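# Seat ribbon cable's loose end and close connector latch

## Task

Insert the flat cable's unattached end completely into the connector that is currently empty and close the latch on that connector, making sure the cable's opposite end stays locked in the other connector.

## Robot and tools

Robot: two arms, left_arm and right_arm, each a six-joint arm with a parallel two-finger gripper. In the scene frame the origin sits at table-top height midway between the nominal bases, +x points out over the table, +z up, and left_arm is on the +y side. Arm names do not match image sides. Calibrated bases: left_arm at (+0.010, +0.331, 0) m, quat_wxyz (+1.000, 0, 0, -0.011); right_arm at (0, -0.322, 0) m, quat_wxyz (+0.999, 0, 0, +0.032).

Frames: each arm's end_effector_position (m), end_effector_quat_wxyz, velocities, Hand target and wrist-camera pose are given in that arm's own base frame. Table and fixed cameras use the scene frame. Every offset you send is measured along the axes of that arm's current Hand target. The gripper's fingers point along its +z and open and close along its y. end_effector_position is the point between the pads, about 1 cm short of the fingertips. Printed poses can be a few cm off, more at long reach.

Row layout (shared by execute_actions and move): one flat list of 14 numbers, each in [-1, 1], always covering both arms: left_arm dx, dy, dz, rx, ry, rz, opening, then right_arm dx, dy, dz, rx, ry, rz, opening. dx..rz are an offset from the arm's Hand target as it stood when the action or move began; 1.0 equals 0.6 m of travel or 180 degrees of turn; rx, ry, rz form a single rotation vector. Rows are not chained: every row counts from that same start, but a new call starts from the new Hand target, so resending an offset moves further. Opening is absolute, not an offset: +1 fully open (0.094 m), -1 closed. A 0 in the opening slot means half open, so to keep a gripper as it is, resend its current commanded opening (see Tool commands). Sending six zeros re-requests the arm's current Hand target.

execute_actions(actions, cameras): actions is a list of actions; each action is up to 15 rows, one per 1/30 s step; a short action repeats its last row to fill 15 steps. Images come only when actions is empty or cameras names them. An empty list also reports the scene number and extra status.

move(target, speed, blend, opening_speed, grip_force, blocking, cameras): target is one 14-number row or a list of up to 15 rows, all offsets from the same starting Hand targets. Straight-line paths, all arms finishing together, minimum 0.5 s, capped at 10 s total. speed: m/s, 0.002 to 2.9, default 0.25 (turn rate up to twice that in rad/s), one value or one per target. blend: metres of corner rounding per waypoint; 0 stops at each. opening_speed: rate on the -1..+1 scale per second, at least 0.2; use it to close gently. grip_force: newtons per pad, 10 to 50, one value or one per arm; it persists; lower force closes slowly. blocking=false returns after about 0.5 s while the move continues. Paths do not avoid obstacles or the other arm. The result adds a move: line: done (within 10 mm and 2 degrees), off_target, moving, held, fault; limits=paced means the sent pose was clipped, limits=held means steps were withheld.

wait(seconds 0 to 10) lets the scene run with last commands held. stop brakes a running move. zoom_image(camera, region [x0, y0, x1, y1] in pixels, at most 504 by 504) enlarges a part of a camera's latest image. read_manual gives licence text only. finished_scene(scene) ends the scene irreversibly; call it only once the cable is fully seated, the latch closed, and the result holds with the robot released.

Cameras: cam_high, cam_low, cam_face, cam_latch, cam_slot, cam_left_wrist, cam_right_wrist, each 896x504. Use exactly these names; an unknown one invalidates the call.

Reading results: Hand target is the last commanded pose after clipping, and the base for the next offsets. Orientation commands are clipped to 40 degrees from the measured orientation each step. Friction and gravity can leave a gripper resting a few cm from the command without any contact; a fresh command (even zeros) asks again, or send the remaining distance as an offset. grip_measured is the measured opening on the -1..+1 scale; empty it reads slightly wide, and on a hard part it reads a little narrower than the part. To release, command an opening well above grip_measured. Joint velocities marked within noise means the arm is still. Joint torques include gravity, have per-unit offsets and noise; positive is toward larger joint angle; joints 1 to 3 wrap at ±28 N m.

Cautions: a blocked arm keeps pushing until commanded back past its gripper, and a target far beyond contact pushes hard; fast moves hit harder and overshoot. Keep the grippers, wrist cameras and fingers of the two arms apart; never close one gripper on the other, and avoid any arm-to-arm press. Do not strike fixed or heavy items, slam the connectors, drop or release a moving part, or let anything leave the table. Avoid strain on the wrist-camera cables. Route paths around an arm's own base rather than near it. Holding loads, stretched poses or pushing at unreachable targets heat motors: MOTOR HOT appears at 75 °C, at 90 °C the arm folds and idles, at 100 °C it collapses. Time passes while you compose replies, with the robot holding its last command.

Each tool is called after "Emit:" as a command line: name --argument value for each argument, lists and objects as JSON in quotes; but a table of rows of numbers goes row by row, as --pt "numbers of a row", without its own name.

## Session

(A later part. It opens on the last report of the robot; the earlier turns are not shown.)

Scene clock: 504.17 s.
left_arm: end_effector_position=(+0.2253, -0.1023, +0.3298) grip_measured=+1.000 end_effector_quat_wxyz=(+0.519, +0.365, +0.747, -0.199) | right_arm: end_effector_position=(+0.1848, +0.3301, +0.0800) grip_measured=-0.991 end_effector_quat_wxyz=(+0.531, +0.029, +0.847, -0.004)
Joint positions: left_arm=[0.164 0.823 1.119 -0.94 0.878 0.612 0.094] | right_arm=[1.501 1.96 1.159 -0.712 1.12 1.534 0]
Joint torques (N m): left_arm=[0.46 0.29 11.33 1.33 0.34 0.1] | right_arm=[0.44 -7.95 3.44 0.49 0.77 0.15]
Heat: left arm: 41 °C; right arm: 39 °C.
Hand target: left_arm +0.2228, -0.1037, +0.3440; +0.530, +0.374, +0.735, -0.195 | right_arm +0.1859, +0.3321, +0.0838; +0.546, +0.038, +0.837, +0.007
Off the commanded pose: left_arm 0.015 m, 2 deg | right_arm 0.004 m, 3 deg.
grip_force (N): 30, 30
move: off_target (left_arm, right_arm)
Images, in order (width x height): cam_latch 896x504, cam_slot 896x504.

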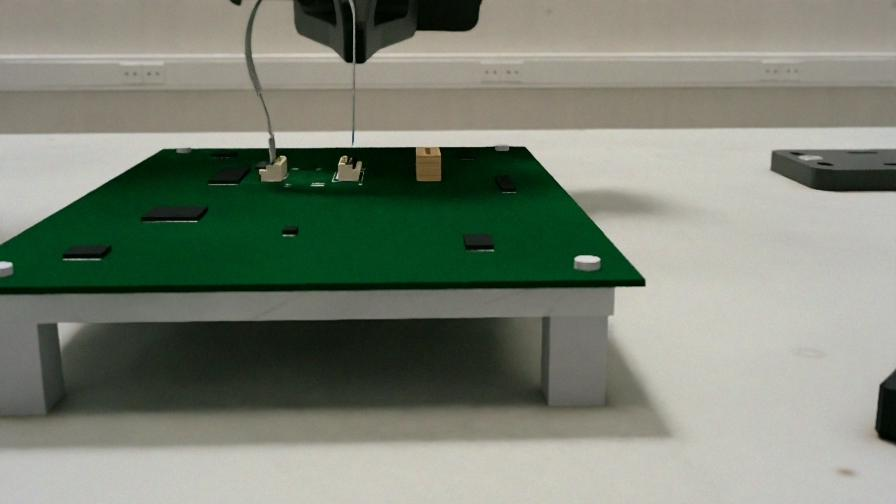

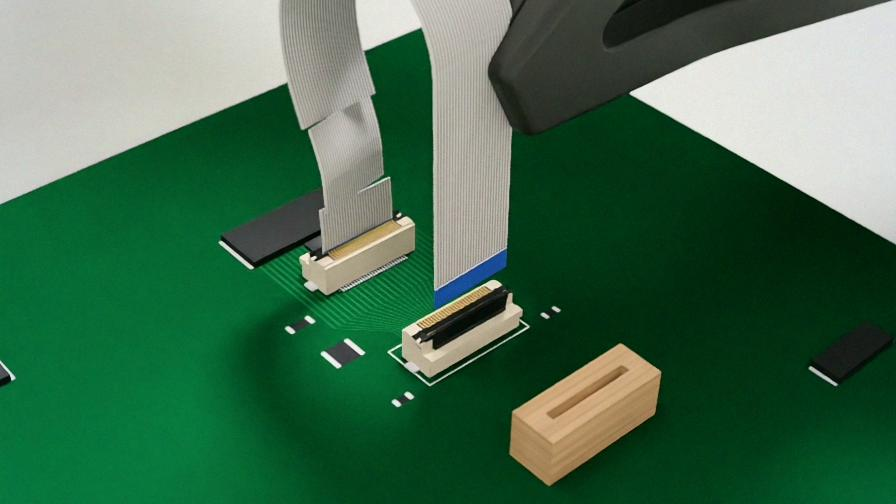

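Emit:
move --target '[0,0,0,0,0,0,1,0.0061,-0.0004,0.0027,0.01015,-0.0006,0.0045,-1]' --speed 0.05 --cameras '["cam_slot","cam_latch"]'

Emit:
zoom_image --camera "cam_slot" --region '[390, 230, 530, 370]'

Emit:
zoom_image --camera "cam_latch" --region '[320, 120, 390, 190]'

Scene clock: 508.80 s.
left_arm: end_effector_position=(+0.2253, -0.1023, +0.3298) grip_measured=+1.000 end_effector_quat_wxyz=(+0.519, +0.365, +0.747, -0.199) | right_arm: end_effector_position=(+0.1847, +0.3277, +0.0735) grip_measured=-0.991 end_effector_quat_wxyz=(+0.531, +0.049, +0.846, -0.005)
Joint positions: left_arm=[0.164 0.823 1.119 -0.94 0.878 0.612 0.094] | right_arm=[1.501 1.991 1.174 -0.749 1.12 1.613 0]
Joint torques (N m): left_arm=[0.61 0.21 11.41 1.33 0.31 0.1] | right_arm=[0.46 -7.27 5.63 0.11 0.78 0.14]
Heat: left arm: 41 °C; right arm: 39 °C.
Hand target: left_arm +0.2228, -0.1037, +0.3440; +0.530, +0.374, +0.735, -0.195 | right_arm +0.1859, +0.3320, +0.0798; +0.546, +0.052, +0.836, -0.003
Off the commanded pose: left_arm 0.015 m, 2 deg | right_arm 0.008 m, 2 deg.
grip_force (N): 30, 30
move: off_target (left_arm)
Images, in order (width x height): cam_latch 896x504, cam_slot 896x504.

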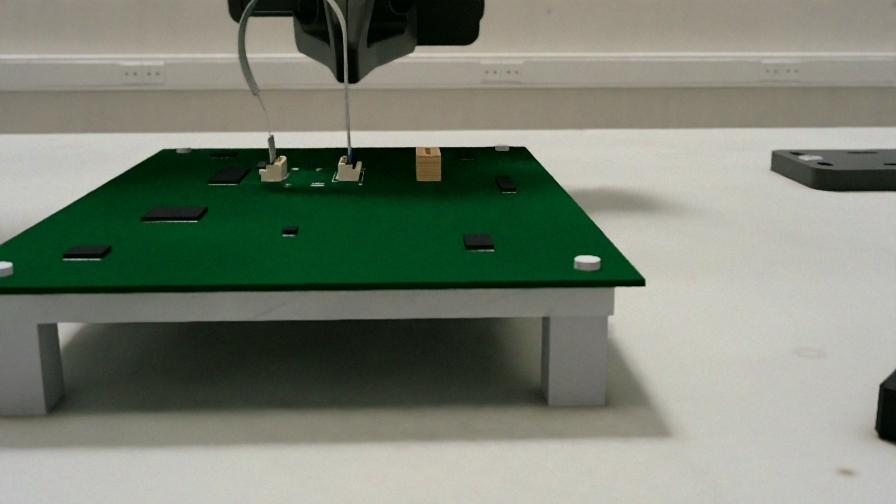

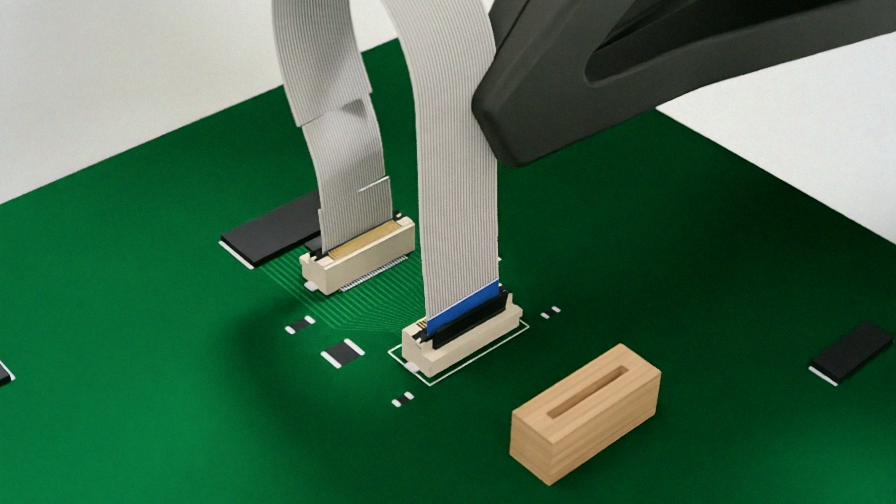

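Scaled by 3.600 from the camera's 896x504 image, which has a finer 1280x720 frame.

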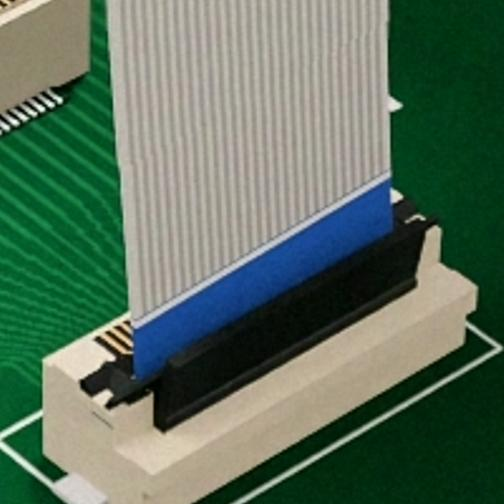

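Scaled by 7.200 from the camera's 896x504 image, which has a finer 1280x720 frame.

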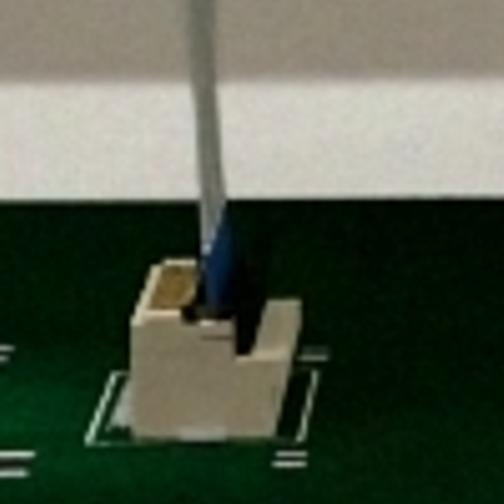

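Emit:
move --target '[0,0,0,0,0,0,1,0.0069,-0.0005,0.0009,0,0,0,-1]' --speed 0.04 --cameras '["cam_slot","cam_latch"]'

Emit:
zoom_image --camera "cam_slot" --region '[390, 230, 530, 370]'

Emit:
zoom_image --camera "cam_latch" --region '[320, 120, 390, 190]'

Scene clock: 512.30 s.
left_arm: end_effector_position=(+0.2253, -0.1023, +0.3298) grip_measured=+1.000 end_effector_quat_wxyz=(+0.519, +0.365, +0.747, -0.199) | right_arm: end_effector_position=(+0.1842, +0.3276, +0.0712) grip_measured=-0.991 end_effector_quat_wxyz=(+0.532, +0.050, +0.845, -0.005)
Joint positions: left_arm=[0.164 0.823 1.119 -0.94 0.878 0.612 0.094] | right_arm=[1.503 1.999 1.174 -0.749 1.123 1.624 0]
Joint torques (N m): left_arm=[0.65 0.12 11.33 1.32 0.33 0.13] | right_arm=[0.58 -7.16 5.39 0.11 0.75 0.13]
Heat: left arm: 41 °C; right arm: 38 °C.
Hand target: left_arm +0.2228, -0.1037, +0.3440; +0.530, +0.374, +0.735, -0.195 | right_arm +0.1847, +0.3321, +0.0758; +0.546, +0.052, +0.836, -0.003
Off the commanded pose: left_arm 0.015 m, 2 deg | right_arm 0.006 m, 2 deg.
grip_force (N): 30, 30
move: off_target (left_arm)
Images, in order (width x height): cam_latch 896x504, cam_slot 896x504.

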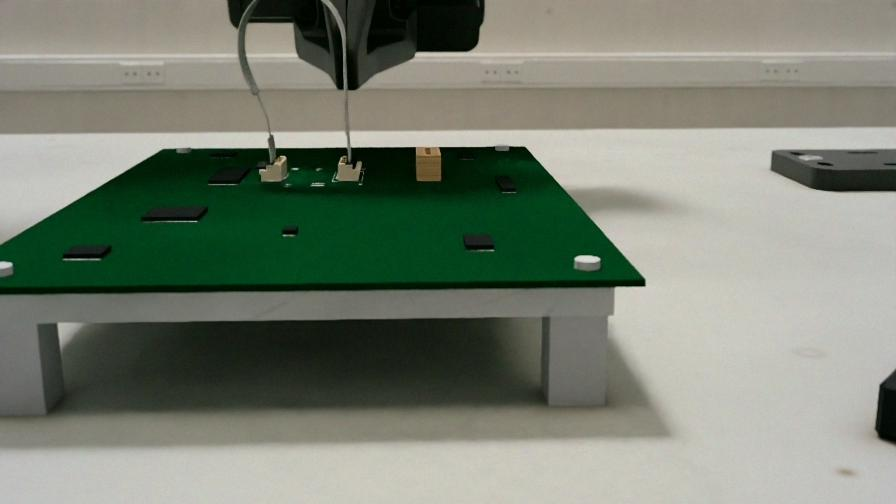

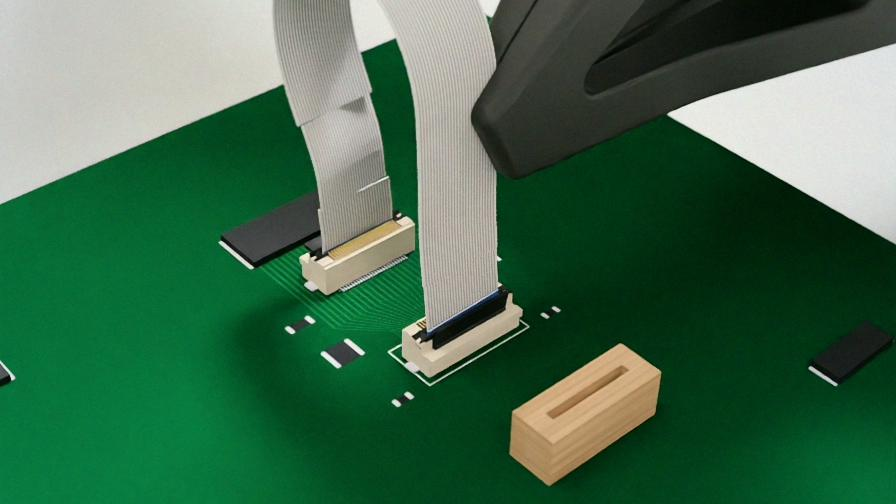

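Scaled by 3.600 from the camera's 896x504 image, which has a finer 1280x720 frame.

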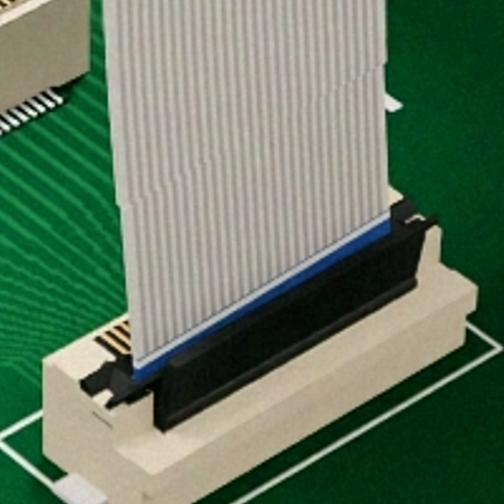

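Scaled by 7.200 from the camera's 896x504 image, which has a finer 1280x720 frame.

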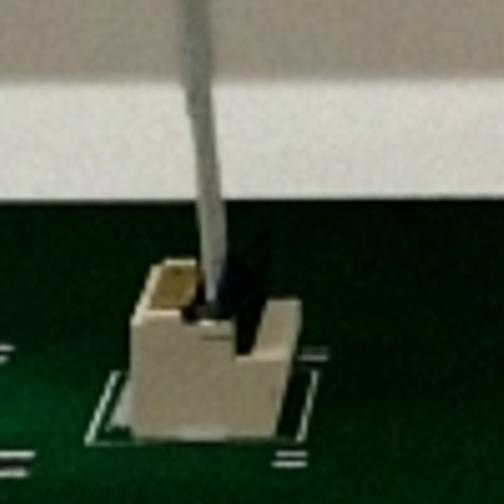

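Emit:
move --target '[0,0,0,0,0,0,1,0.0062,0.0006,0.0025,0,0,0,-1]' --speed 0.04 --cameras '["cam_slot"]'

Emit:
zoom_image --camera "cam_slot" --region '[390, 230, 530, 370]'

Scene clock: 514.03 s.
left_arm: end_effector_position=(+0.2253, -0.1023, +0.3298) grip_measured=+1.000 end_effector_quat_wxyz=(+0.519, +0.365, +0.747, -0.199) | right_arm: end_effector_position=(+0.1843, +0.3275, +0.0701) grip_measured=-0.991 end_effector_quat_wxyz=(+0.536, +0.048, +0.843, -0.008)
Joint positions: left_arm=[0.164 0.823 1.119 -0.94 0.878 0.612 0.094] | right_arm=[1.505 2.007 1.174 -0.749 1.132 1.626 0]
Joint torques (N m): left_arm=[0.58 0.03 11.32 1.31 0.31 0.11] | right_arm=[0.43 -6.98 5.19 0.19 0.68 0.16]
Heat: left arm: 41 °C; right arm: 38 °C.
Hand target: left_arm +0.2228, -0.1037, +0.3440; +0.530, +0.374, +0.735, -0.195 | right_arm +0.1847, +0.3326, +0.0718; +0.546, +0.053, +0.836, -0.003
Off the commanded pose: left_arm 0.015 m, 2 deg | right_arm 0.005 m, 2 deg.
grip_force (N): 30, 30
move: off_target (left_arm)
Images, in order (width x height): cam_slot 896x504.

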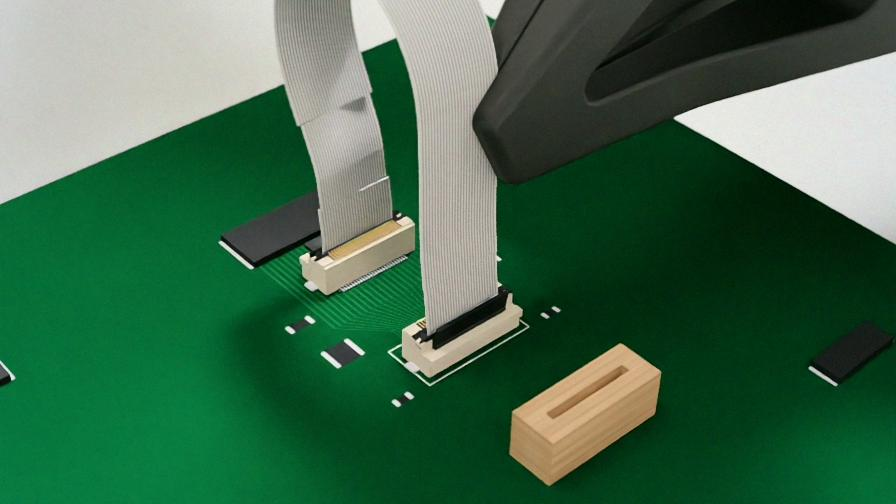

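Scaled by 3.600 from the camera's 896x504 image, which has a finer 1280x720 frame.

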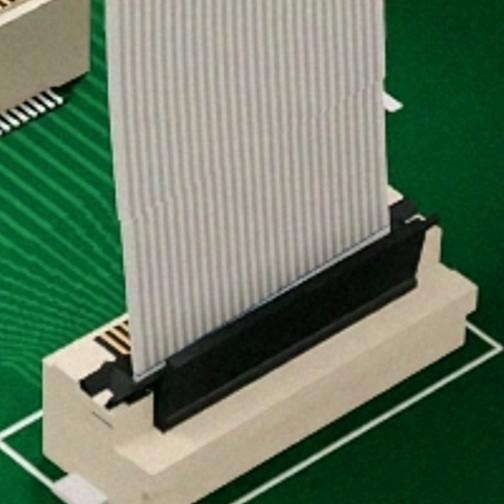

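Nearly bottomed. Press a bit more.

Emit:
move --target '[0,0,0,0,0,0,1,0.0061,-0.0003,0.0027,0,0,0,-1]' --speed 0.04

Emit:
move --target '[0,0,0,0,0,0,1,0.0061,-0.0003,0.0027,0,0,0,-1]' --speed 0.04 --cameras '["cam_slot","cam_latch","cam_face"]'

Emit:
zoom_image --camera "cam_slot" --region '[390, 230, 530, 370]'

Emit:
zoom_image --camera "cam_latch" --region '[310, 80, 410, 190]'

Scene clock: 517.77 s.
left_arm: end_effector_position=(+0.2253, -0.1023, +0.3298) grip_measured=+1.000 end_effector_quat_wxyz=(+0.519, +0.365, +0.747, -0.199) | right_arm: end_effector_position=(+0.1841, +0.3277, +0.0698) grip_measured=-0.991 end_effector_quat_wxyz=(+0.540, +0.046, +0.840, -0.009)
Joint positions: left_arm=[0.164 0.823 1.119 -0.94 0.878 0.612 0.094] | right_arm=[1.507 2.013 1.174 -0.749 1.142 1.627 0]
Joint torques (N m): left_arm=[0.61 0.24 11.32 1.33 0.33 0.14] | right_arm=[0.23 -6.78 4.78 0.3 0.59 0.15]
Heat: left arm: 41 °C; right arm: 38 °C.
Hand target: left_arm +0.2228, -0.1037, +0.3440; +0.530, +0.374, +0.735, -0.195 | right_arm +0.1846, +0.3327, +0.0678; +0.546, +0.053, +0.836, -0.002
Off the commanded pose: left_arm 0.015 m, 2 deg | right_arm 0.005 m, 1 deg.
grip_force (N): 30, 30
move: off_target (left_arm)

Scene clock: 518.47 s.
left_arm: end_effector_position=(+0.2253, -0.1023, +0.3298) grip_measured=+1.000 end_effector_quat_wxyz=(+0.519, +0.365, +0.747, -0.199) | right_arm: end_effector_position=(+0.1841, +0.3278, +0.0693) grip_measured=-0.991 end_effector_quat_wxyz=(+0.544, +0.043, +0.838, -0.011)
Joint positions: left_arm=[0.164 0.823 1.119 -0.94 0.878 0.612 0.094] | right_arm=[1.51 2.02 1.174 -0.749 1.152 1.628 0]
Joint torques (N m): left_arm=[0.57 0.17 11.36 1.34 0.32 0.12] | right_arm=[0.02 -6.57 4.34 0.41 0.51 0.14]
Heat: left arm: 41 °C; right arm: 38 °C.
Hand target: left_arm +0.2228, -0.1037, +0.3440; +0.530, +0.374, +0.735, -0.195 | right_arm +0.1847, +0.3326, +0.0637; +0.546, +0.052, +0.836, -0.003
Off the commanded pose: left_arm 0.015 m, 2 deg | right_arm 0.007 m, 1 deg.
grip_force (N): 30, 30
move: off_target (left_arm)
Images, in order (width x height): cam_face 896x504, cam_latch 896x504, cam_slot 896x504.

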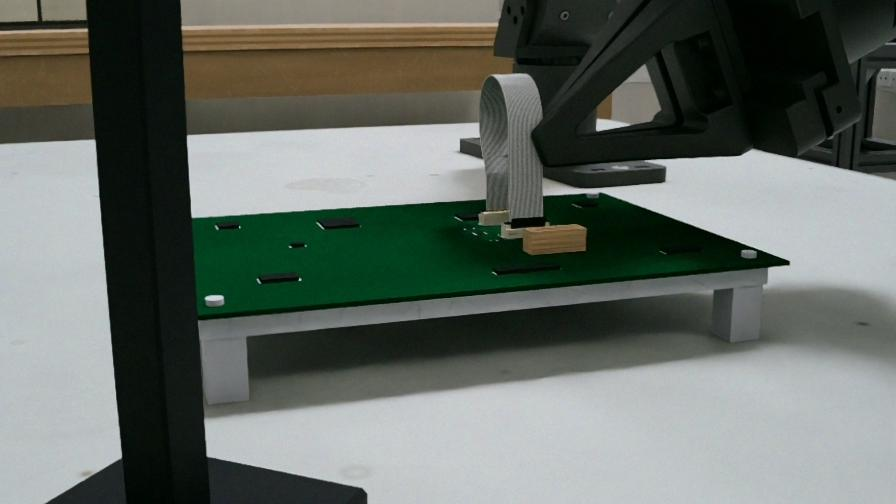

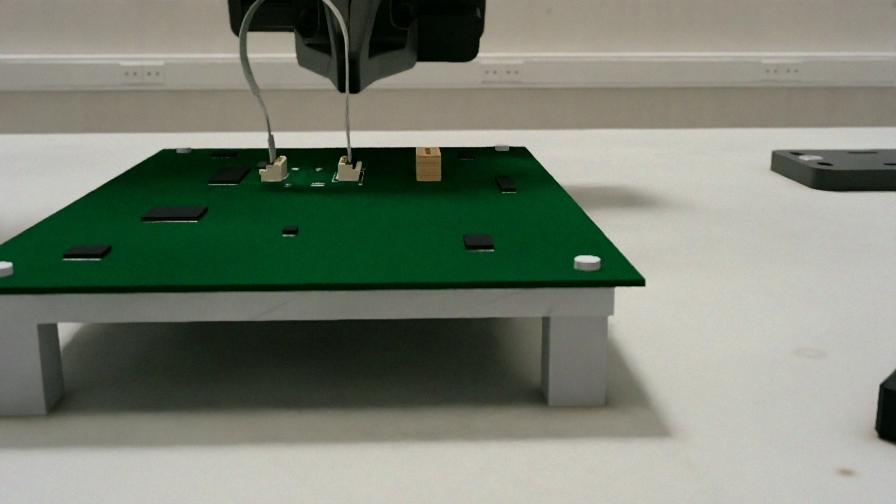

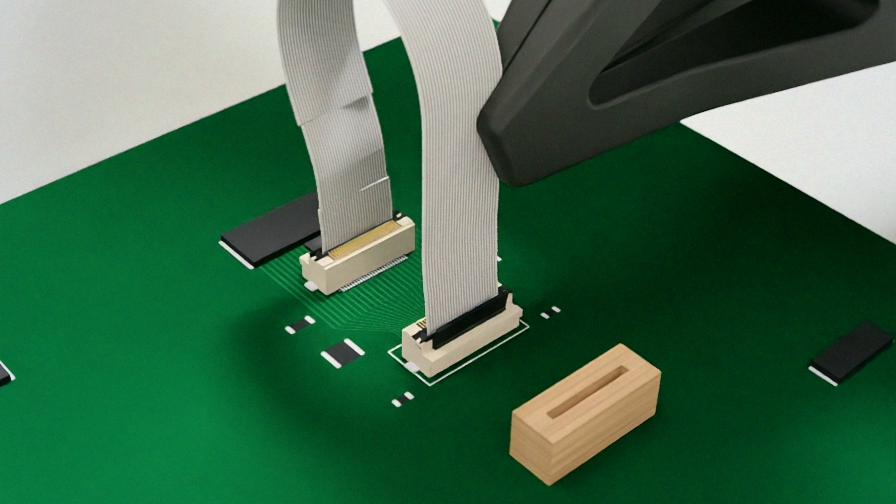

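Scaled by 3.600 from the camera's 896x504 image, which has a finer 1280x720 frame.

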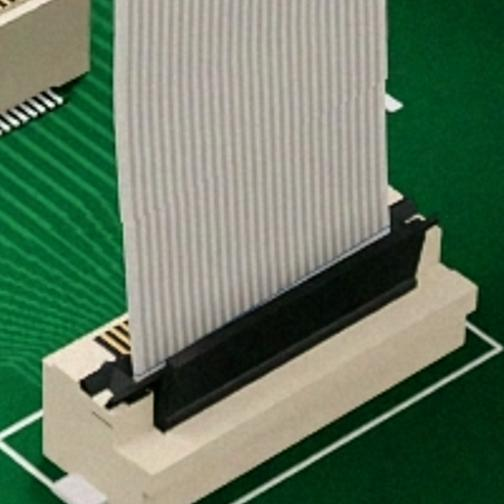

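Scaled by 4.582 from the camera's 896x504 image, which has a finer 1280x720 frame.

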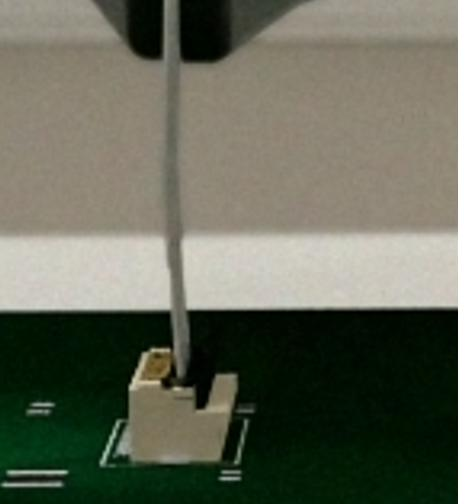

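Emit:
move --target '[0,0,0,0,0,0,1,-0.0107,0.0006,-0.0047,0,0,0,-1]' --speed 0.04

Emit:
move --target '[0,0,0,0,0,0,1,0,0,0,0,0,0,-0.95]' --opening_speed 0.3 --cameras '["cam_slot","cam_latch"]'

Emit:
zoom_image --camera "cam_latch" --region '[310, 80, 410, 190]'

Scene clock: 541.27 s.
left_arm: end_effector_position=(+0.2253, -0.1023, +0.3298) grip_measured=+1.000 end_effector_quat_wxyz=(+0.519, +0.365, +0.747, -0.199) | right_arm: end_effector_position=(+0.1841, +0.3284, +0.0697) grip_measured=-0.991 end_effector_quat_wxyz=(+0.544, +0.044, +0.838, -0.010)
Joint positions: left_arm=[0.164 0.823 1.119 -0.94 0.878 0.612 0.094] | right_arm=[1.51 2.02 1.176 -0.748 1.151 1.629 0]
Joint torques (N m): left_arm=[0.66 0.16 11.33 1.32 0.3 0.15] | right_arm=[-0.01 -7.69 5.01 0.19 0.52 0.14]
Heat: left arm: 41 °C; right arm: 35 °C.
Hand target: left_arm +0.2228, -0.1037, +0.3440; +0.530, +0.374, +0.735, -0.195 | right_arm +0.1847, +0.3327, +0.0708; +0.546, +0.053, +0.836, -0.003
Off the commanded pose: left_arm 0.015 m, 2 deg | right_arm 0.004 m, 1 deg.
grip_force (N): 30, 30
move: off_target (left_arm)

Scene clock: 541.93 s.
left_arm: end_effector_position=(+0.2253, -0.1023, +0.3298) grip_measured=+1.000 end_effector_quat_wxyz=(+0.519, +0.365, +0.747, -0.199) | right_arm: end_effector_position=(+0.1823, +0.3285, +0.0657) grip_measured=-0.952 end_effector_quat_wxyz=(+0.534, +0.045, +0.844, -0.010)
Joint positions: left_arm=[0.164 0.823 1.119 -0.94 0.878 0.612 0.094] | right_arm=[1.51 2.02 1.176 -0.748 1.127 1.629 0.002]
Joint torques (N m): left_arm=[0.64 0.05 11.32 1.31 0.32 0.15] | right_arm=[0.01 -7.73 4.96 0.19 0.73 0.13]
Heat: left arm: 41 °C; right arm: 35 °C.
Hand target: left_arm +0.2228, -0.1037, +0.3440; +0.530, +0.374, +0.735, -0.195 | right_arm +0.1847, +0.3327, +0.0708; +0.546, +0.053, +0.836, -0.003
Off the commanded pose: left_arm 0.015 m, 2 deg | right_arm 0.007 m, 2 deg.
grip_force (N): 30, 30
move: off_target (left_arm)
Images, in order (width x height): cam_latch 896x504, cam_slot 896x504.

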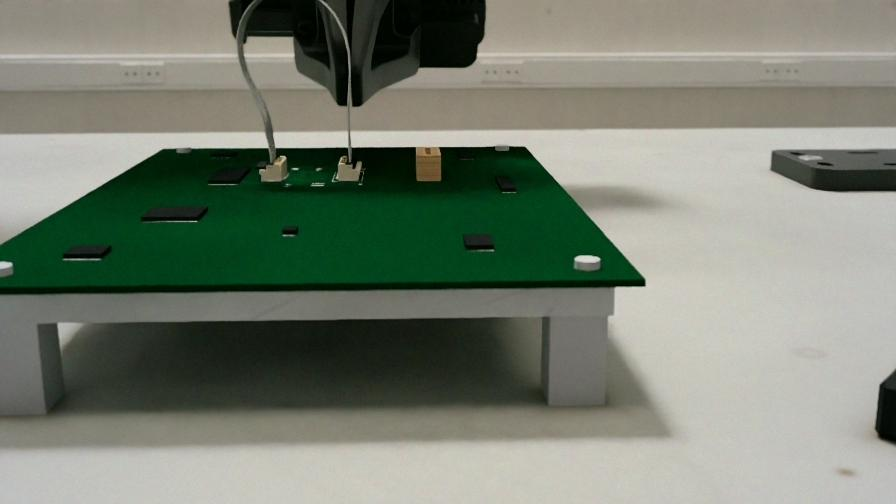

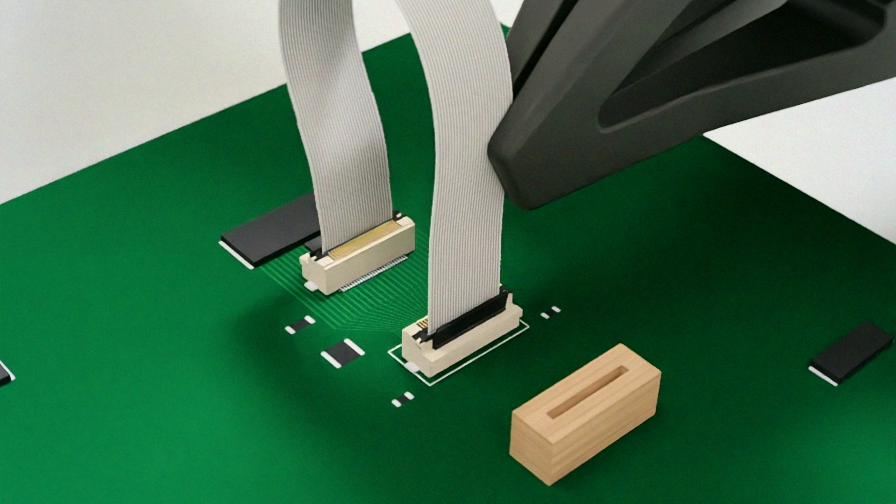

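Scaled by 4.582 from the camera's 896x504 image, which has a finer 1280x720 frame.

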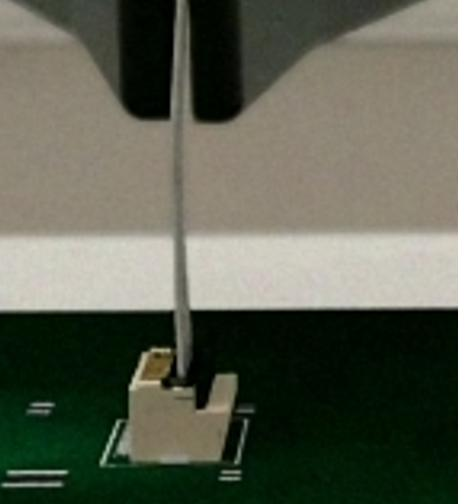

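Emit:
move --target '[0,0,0,0,0,0,1,-0.0088,0.0018,0.0160,0,0,0,-0.95]' --speed 0.05 --cameras '["cam_slot","cam_latch"]'

Emit:
zoom_image --camera "cam_latch" --region '[310, 80, 410, 190]'

Scene clock: 544.23 s.
left_arm: end_effector_position=(+0.2253, -0.1023, +0.3298) grip_measured=+1.000 end_effector_quat_wxyz=(+0.519, +0.365, +0.747, -0.199) | right_arm: end_effector_position=(+0.1909, +0.3307, +0.0654) grip_measured=-0.952 end_effector_quat_wxyz=(+0.533, +0.041, +0.845, -0.014)
Joint positions: left_arm=[0.164 0.823 1.119 -0.94 0.878 0.612 0.094] | right_arm=[1.485 2.02 1.176 -0.701 1.125 1.566 0.002]
Joint torques (N m): left_arm=[0.59 0.16 11.45 1.29 0.32 0.11] | right_arm=[-0.53 -8.75 3.7 0.45 0.74 0.03]
Heat: left arm: 41 °C; right arm: 35 °C.
Hand target: left_arm +0.2228, -0.1037, +0.3440; +0.530, +0.374, +0.735, -0.195 | right_arm +0.1957, +0.3327, +0.0718; +0.546, +0.052, +0.836, -0.003
Off the commanded pose: left_arm 0.015 m, 2 deg | right_arm 0.008 m, 3 deg.
grip_force (N): 30, 30
move: off_target (left_arm, right_arm)
Images, in order (width x height): cam_latch 896x504, cam_slot 896x504.

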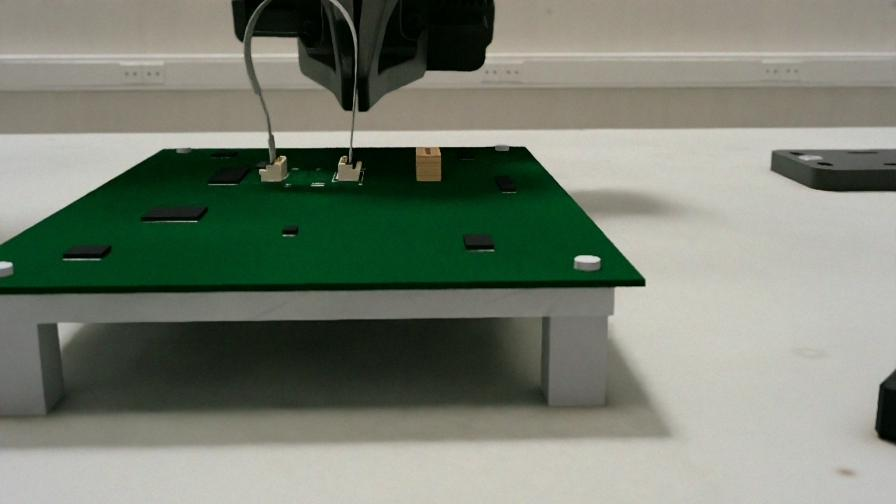

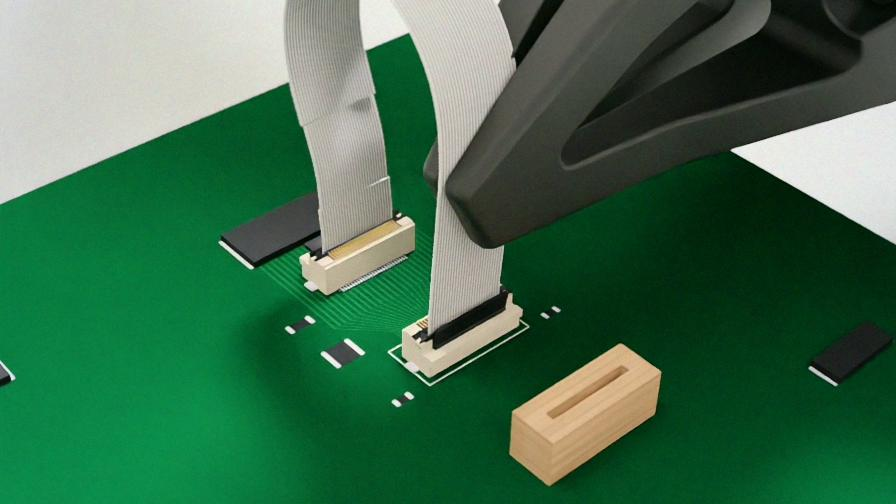

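Scaled by 4.582 from the camera's 896x504 image, which has a finer 1280x720 frame.

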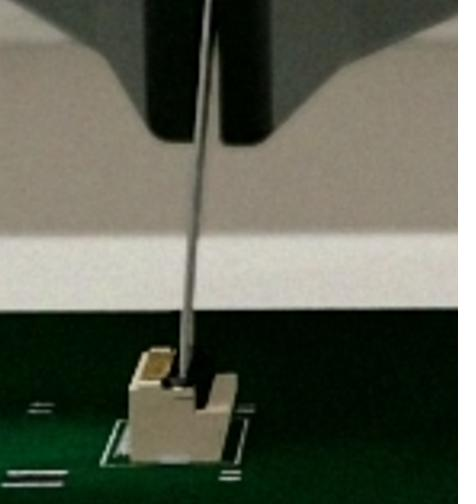

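Emit:
move --target '[0,0,0,0,0,0,1,0.0018,-0.0028,0.0120,0,0,0,-0.95]' --speed 0.05 --cameras '["cam_slot","cam_latch"]'

Emit:
zoom_image --camera "cam_latch" --region '[310, 80, 410, 190]'

Emit:
zoom_image --camera "cam_slot" --region '[360, 170, 560, 370]'

Scene clock: 547.23 s.
left_arm: end_effector_position=(+0.2253, -0.1023, +0.3298) grip_measured=+1.000 end_effector_quat_wxyz=(+0.519, +0.365, +0.747, -0.199) | right_arm: end_effector_position=(+0.1968, +0.3301, +0.0612) grip_measured=-0.952 end_effector_quat_wxyz=(+0.533, +0.040, +0.845, -0.013)
Joint positions: left_arm=[0.164 0.823 1.119 -0.94 0.878 0.612 0.094] | right_arm=[1.467 2.02 1.156 -0.642 1.124 1.522 0.002]
Joint torques (N m): left_arm=[0.62 0.44 11.36 1.31 0.33 0.11] | right_arm=[-0.58 -8.98 3.28 0.53 0.73 0.05]
Heat: left arm: 41 °C; right arm: 35 °C.
Hand target: left_arm +0.2228, -0.1037, +0.3440; +0.530, +0.374, +0.735, -0.195 | right_arm +0.2016, +0.3307, +0.0678; +0.546, +0.052, +0.836, -0.003
Off the commanded pose: left_arm 0.015 m, 2 deg | right_arm 0.008 m, 3 deg.
grip_force (N): 30, 30
move: off_target (left_arm, right_arm)
Images, in order (width x height): cam_latch 896x504, cam_slot 896x504.

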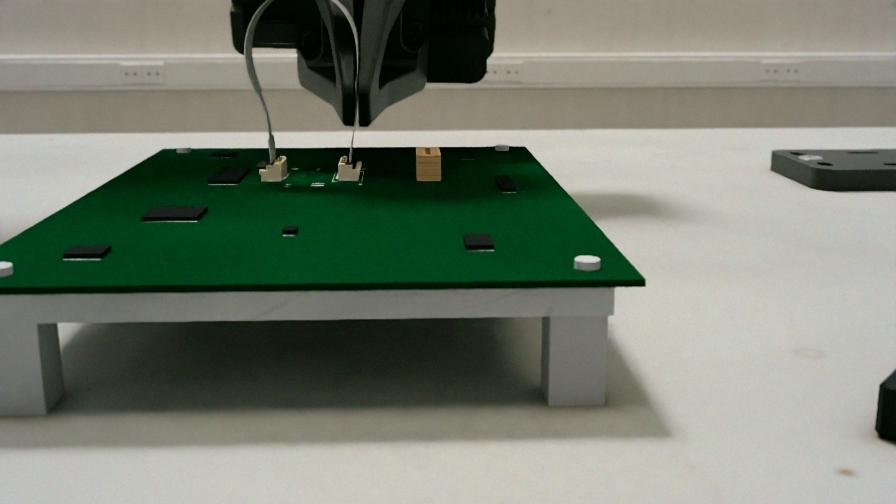

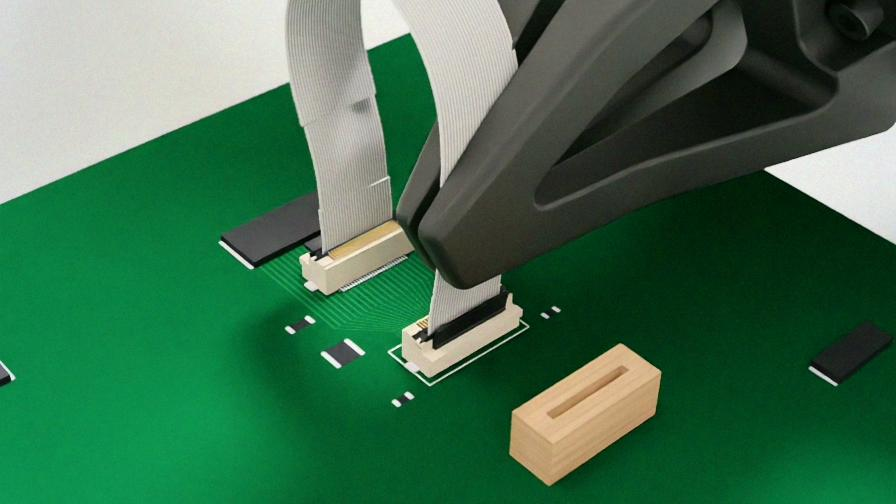

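Scaled by 4.582 from the camera's 896x504 image, which has a finer 1280x720 frame.

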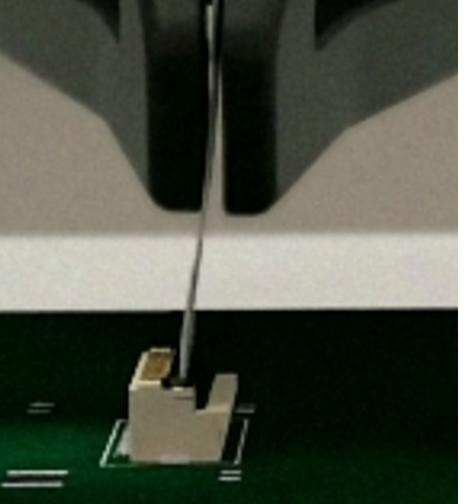

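Scaled by 2.520 from the camera's 896x504 image, which has a finer 1280x720 frame.

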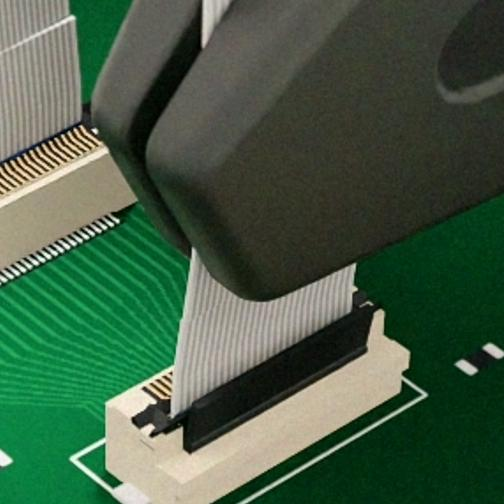

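Emit:
move --target '[0,0,0,0,0,0,1,0.0028,-0.0035,0.0016,0,0.056,0,-0.95]' --speed 0.05 --cameras '["cam_slot","cam_latch"]'

Emit:
zoom_image --camera "cam_latch" --region '[310, 80, 410, 190]'

Emit:
zoom_image --camera "cam_slot" --region '[360, 170, 560, 370]'

Scene clock: 551.87 s.
left_arm: end_effector_position=(+0.2253, -0.1023, +0.3298) grip_measured=+1.000 end_effector_quat_wxyz=(+0.519, +0.365, +0.747, -0.199) | right_arm: end_effector_position=(+0.1978, +0.3282, +0.0515) grip_measured=-0.952 end_effector_quat_wxyz=(+0.463, +0.040, +0.885, -0.012)
Joint positions: left_arm=[0.164 0.823 1.119 -0.94 0.878 0.612 0.094] | right_arm=[1.421 1.972 1.156 -0.642 0.959 1.453 0.002]
Joint torques (N m): left_arm=[0.54 0.12 11.45 1.32 0.34 0.1] | right_arm=[-0.58 -10.95 3.97 0.37 0.54 0]
Heat: left arm: 41 °C; right arm: 35 °C.
Hand target: left_arm +0.2228, -0.1037, +0.3440; +0.530, +0.374, +0.735, -0.195 | right_arm +0.2017, +0.3287, +0.0658; +0.471, +0.053, +0.881, +0.002
Off the commanded pose: left_arm 0.015 m, 2 deg | right_arm 0.015 m, 2 deg.
grip_force (N): 30, 30
move: off_target (left_arm, right_arm)
Images, in order (width x height): cam_latch 896x504, cam_slot 896x504.

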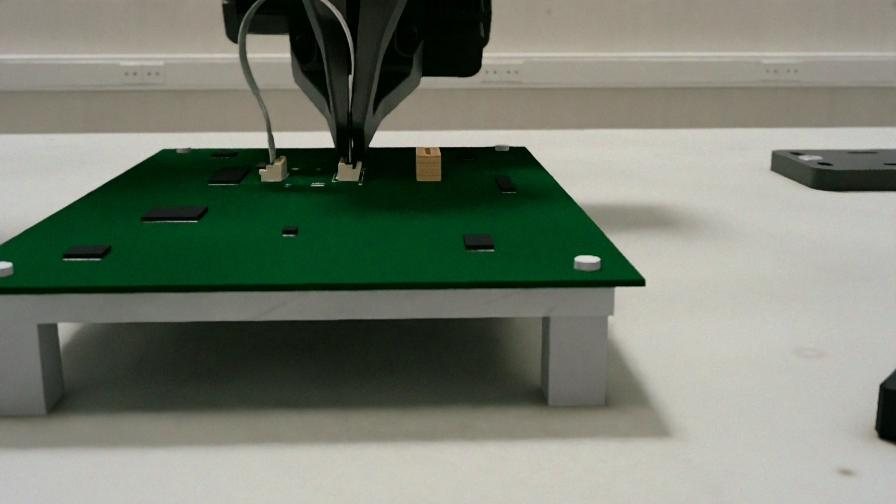

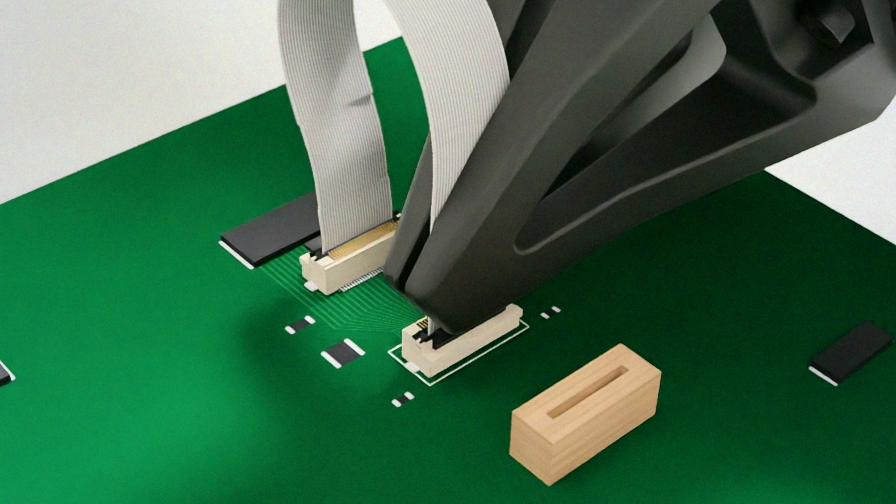

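Scaled by 4.582 from the camera's 896x504 image, which has a finer 1280x720 frame.

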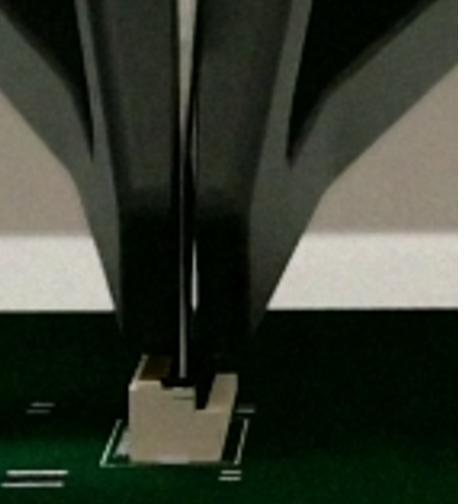

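Scaled by 2.520 from the camera's 896x504 image, which has a finer 1280x720 frame.

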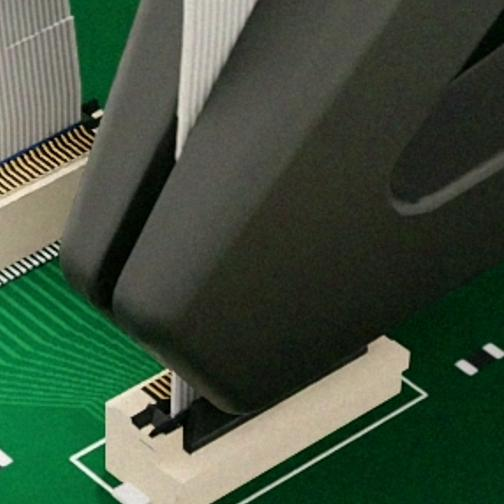

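Emit:
zoom_image --camera "cam_slot" --region '[390, 270, 530, 390]'

Emit:
zoom_image --camera "cam_latch" --region '[325, 130, 375, 190]'

Scaled by 3.600 from the camera's 896x504 image, which has a finer 1280x720 frame.

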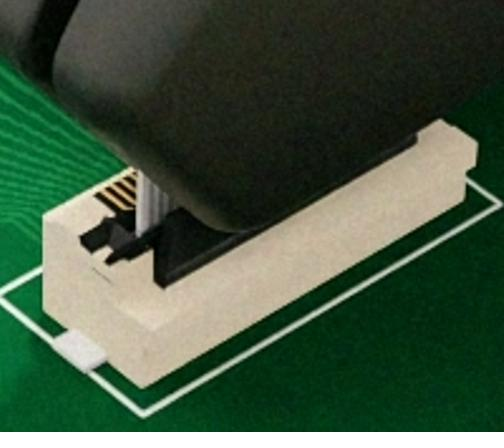

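Scaled by 8.400 from the camera's 896x504 image, which has a finer 1280x720 frame.

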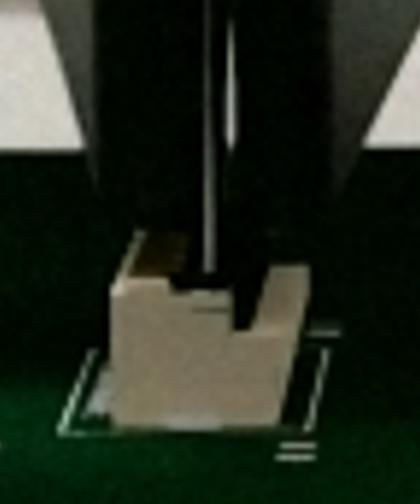

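Emit:
move --target '[0,0,0,0,0,0,1,0.0155,0.0015,0.0101,0,0,0,-0.95]' --speed 0.03 --cameras '["cam_slot","cam_latch"]'

Emit:
zoom_image --camera "cam_slot" --region '[390, 270, 530, 390]'

Emit:
zoom_image --camera "cam_latch" --region '[325, 130, 375, 190]'

Scene clock: 558.07 s.
left_arm: end_effector_position=(+0.2253, -0.1023, +0.3298) grip_measured=+1.000 end_effector_quat_wxyz=(+0.519, +0.365, +0.747, -0.199) | right_arm: end_effector_position=(+0.1979, +0.3289, +0.0515) grip_measured=-0.952 end_effector_quat_wxyz=(+0.463, +0.041, +0.885, -0.010)
Joint positions: left_arm=[0.164 0.823 1.119 -0.94 0.878 0.612 0.094] | right_arm=[1.421 1.972 1.156 -0.638 0.959 1.452 0.002]
Joint torques (N m): left_arm=[0.69 0.2 11.38 1.28 0.35 0.11] | right_arm=[-0.51 -8.81 3.22 0.68 0.54 0.04]
Heat: left arm: 41 °C; right arm: 37 °C.
Hand target: left_arm +0.2228, -0.1037, +0.3440; +0.530, +0.374, +0.735, -0.195 | right_arm +0.2017, +0.3302, +0.0548; +0.471, +0.053, +0.881, +0.002
Off the commanded pose: left_arm 0.015 m, 2 deg | right_arm 0.005 m, 2 deg.
grip_force (N): 30, 30
move: off_target (left_arm)
Images, in order (width x height): cam_latch 896x504, cam_slot 896x504.

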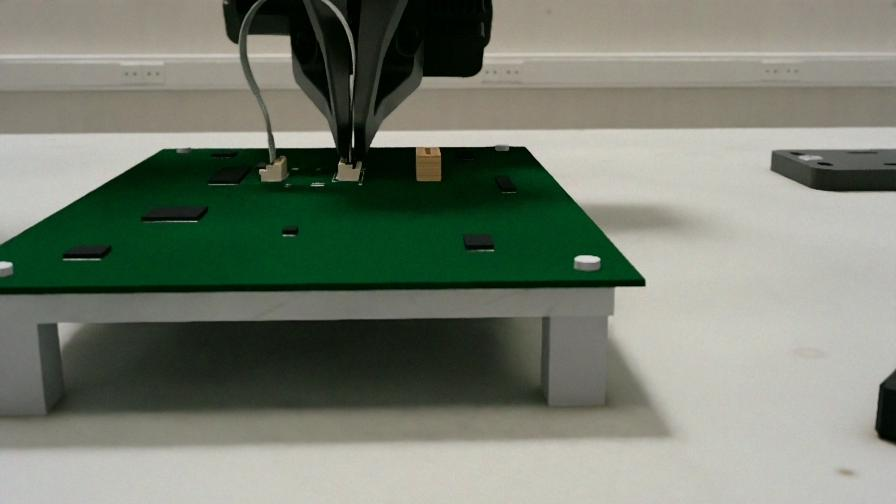

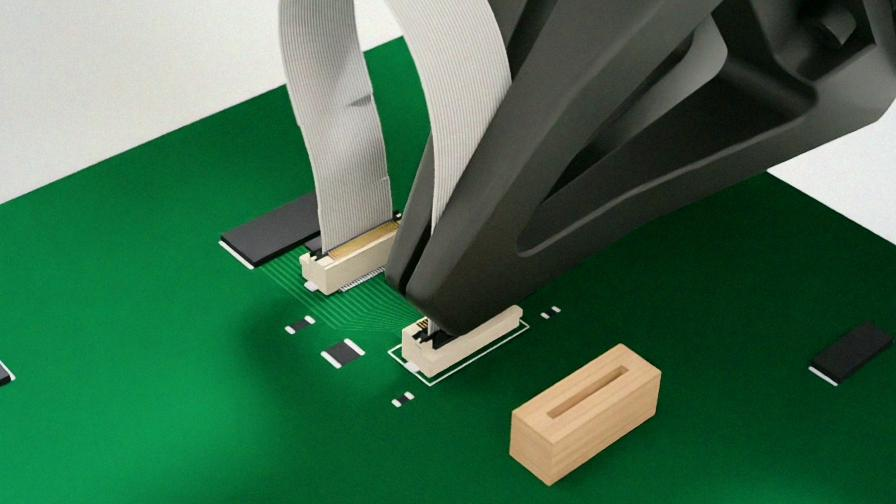

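Scaled by 3.600 from the camera's 896x504 image, which has a finer 1280x720 frame.

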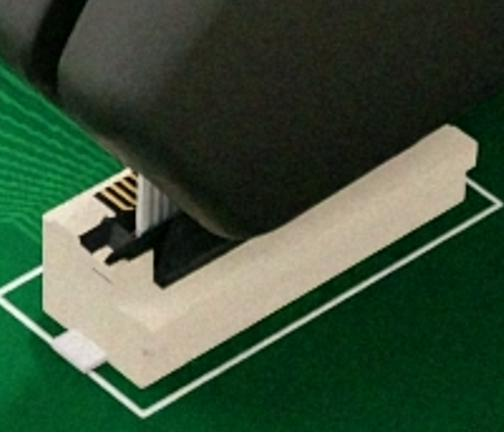

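Scaled by 8.400 from the camera's 896x504 image, which has a finer 1280x720 frame.

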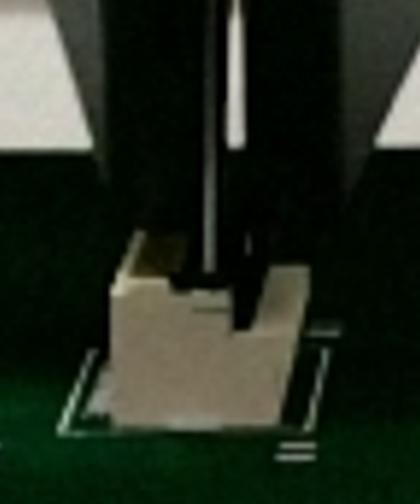

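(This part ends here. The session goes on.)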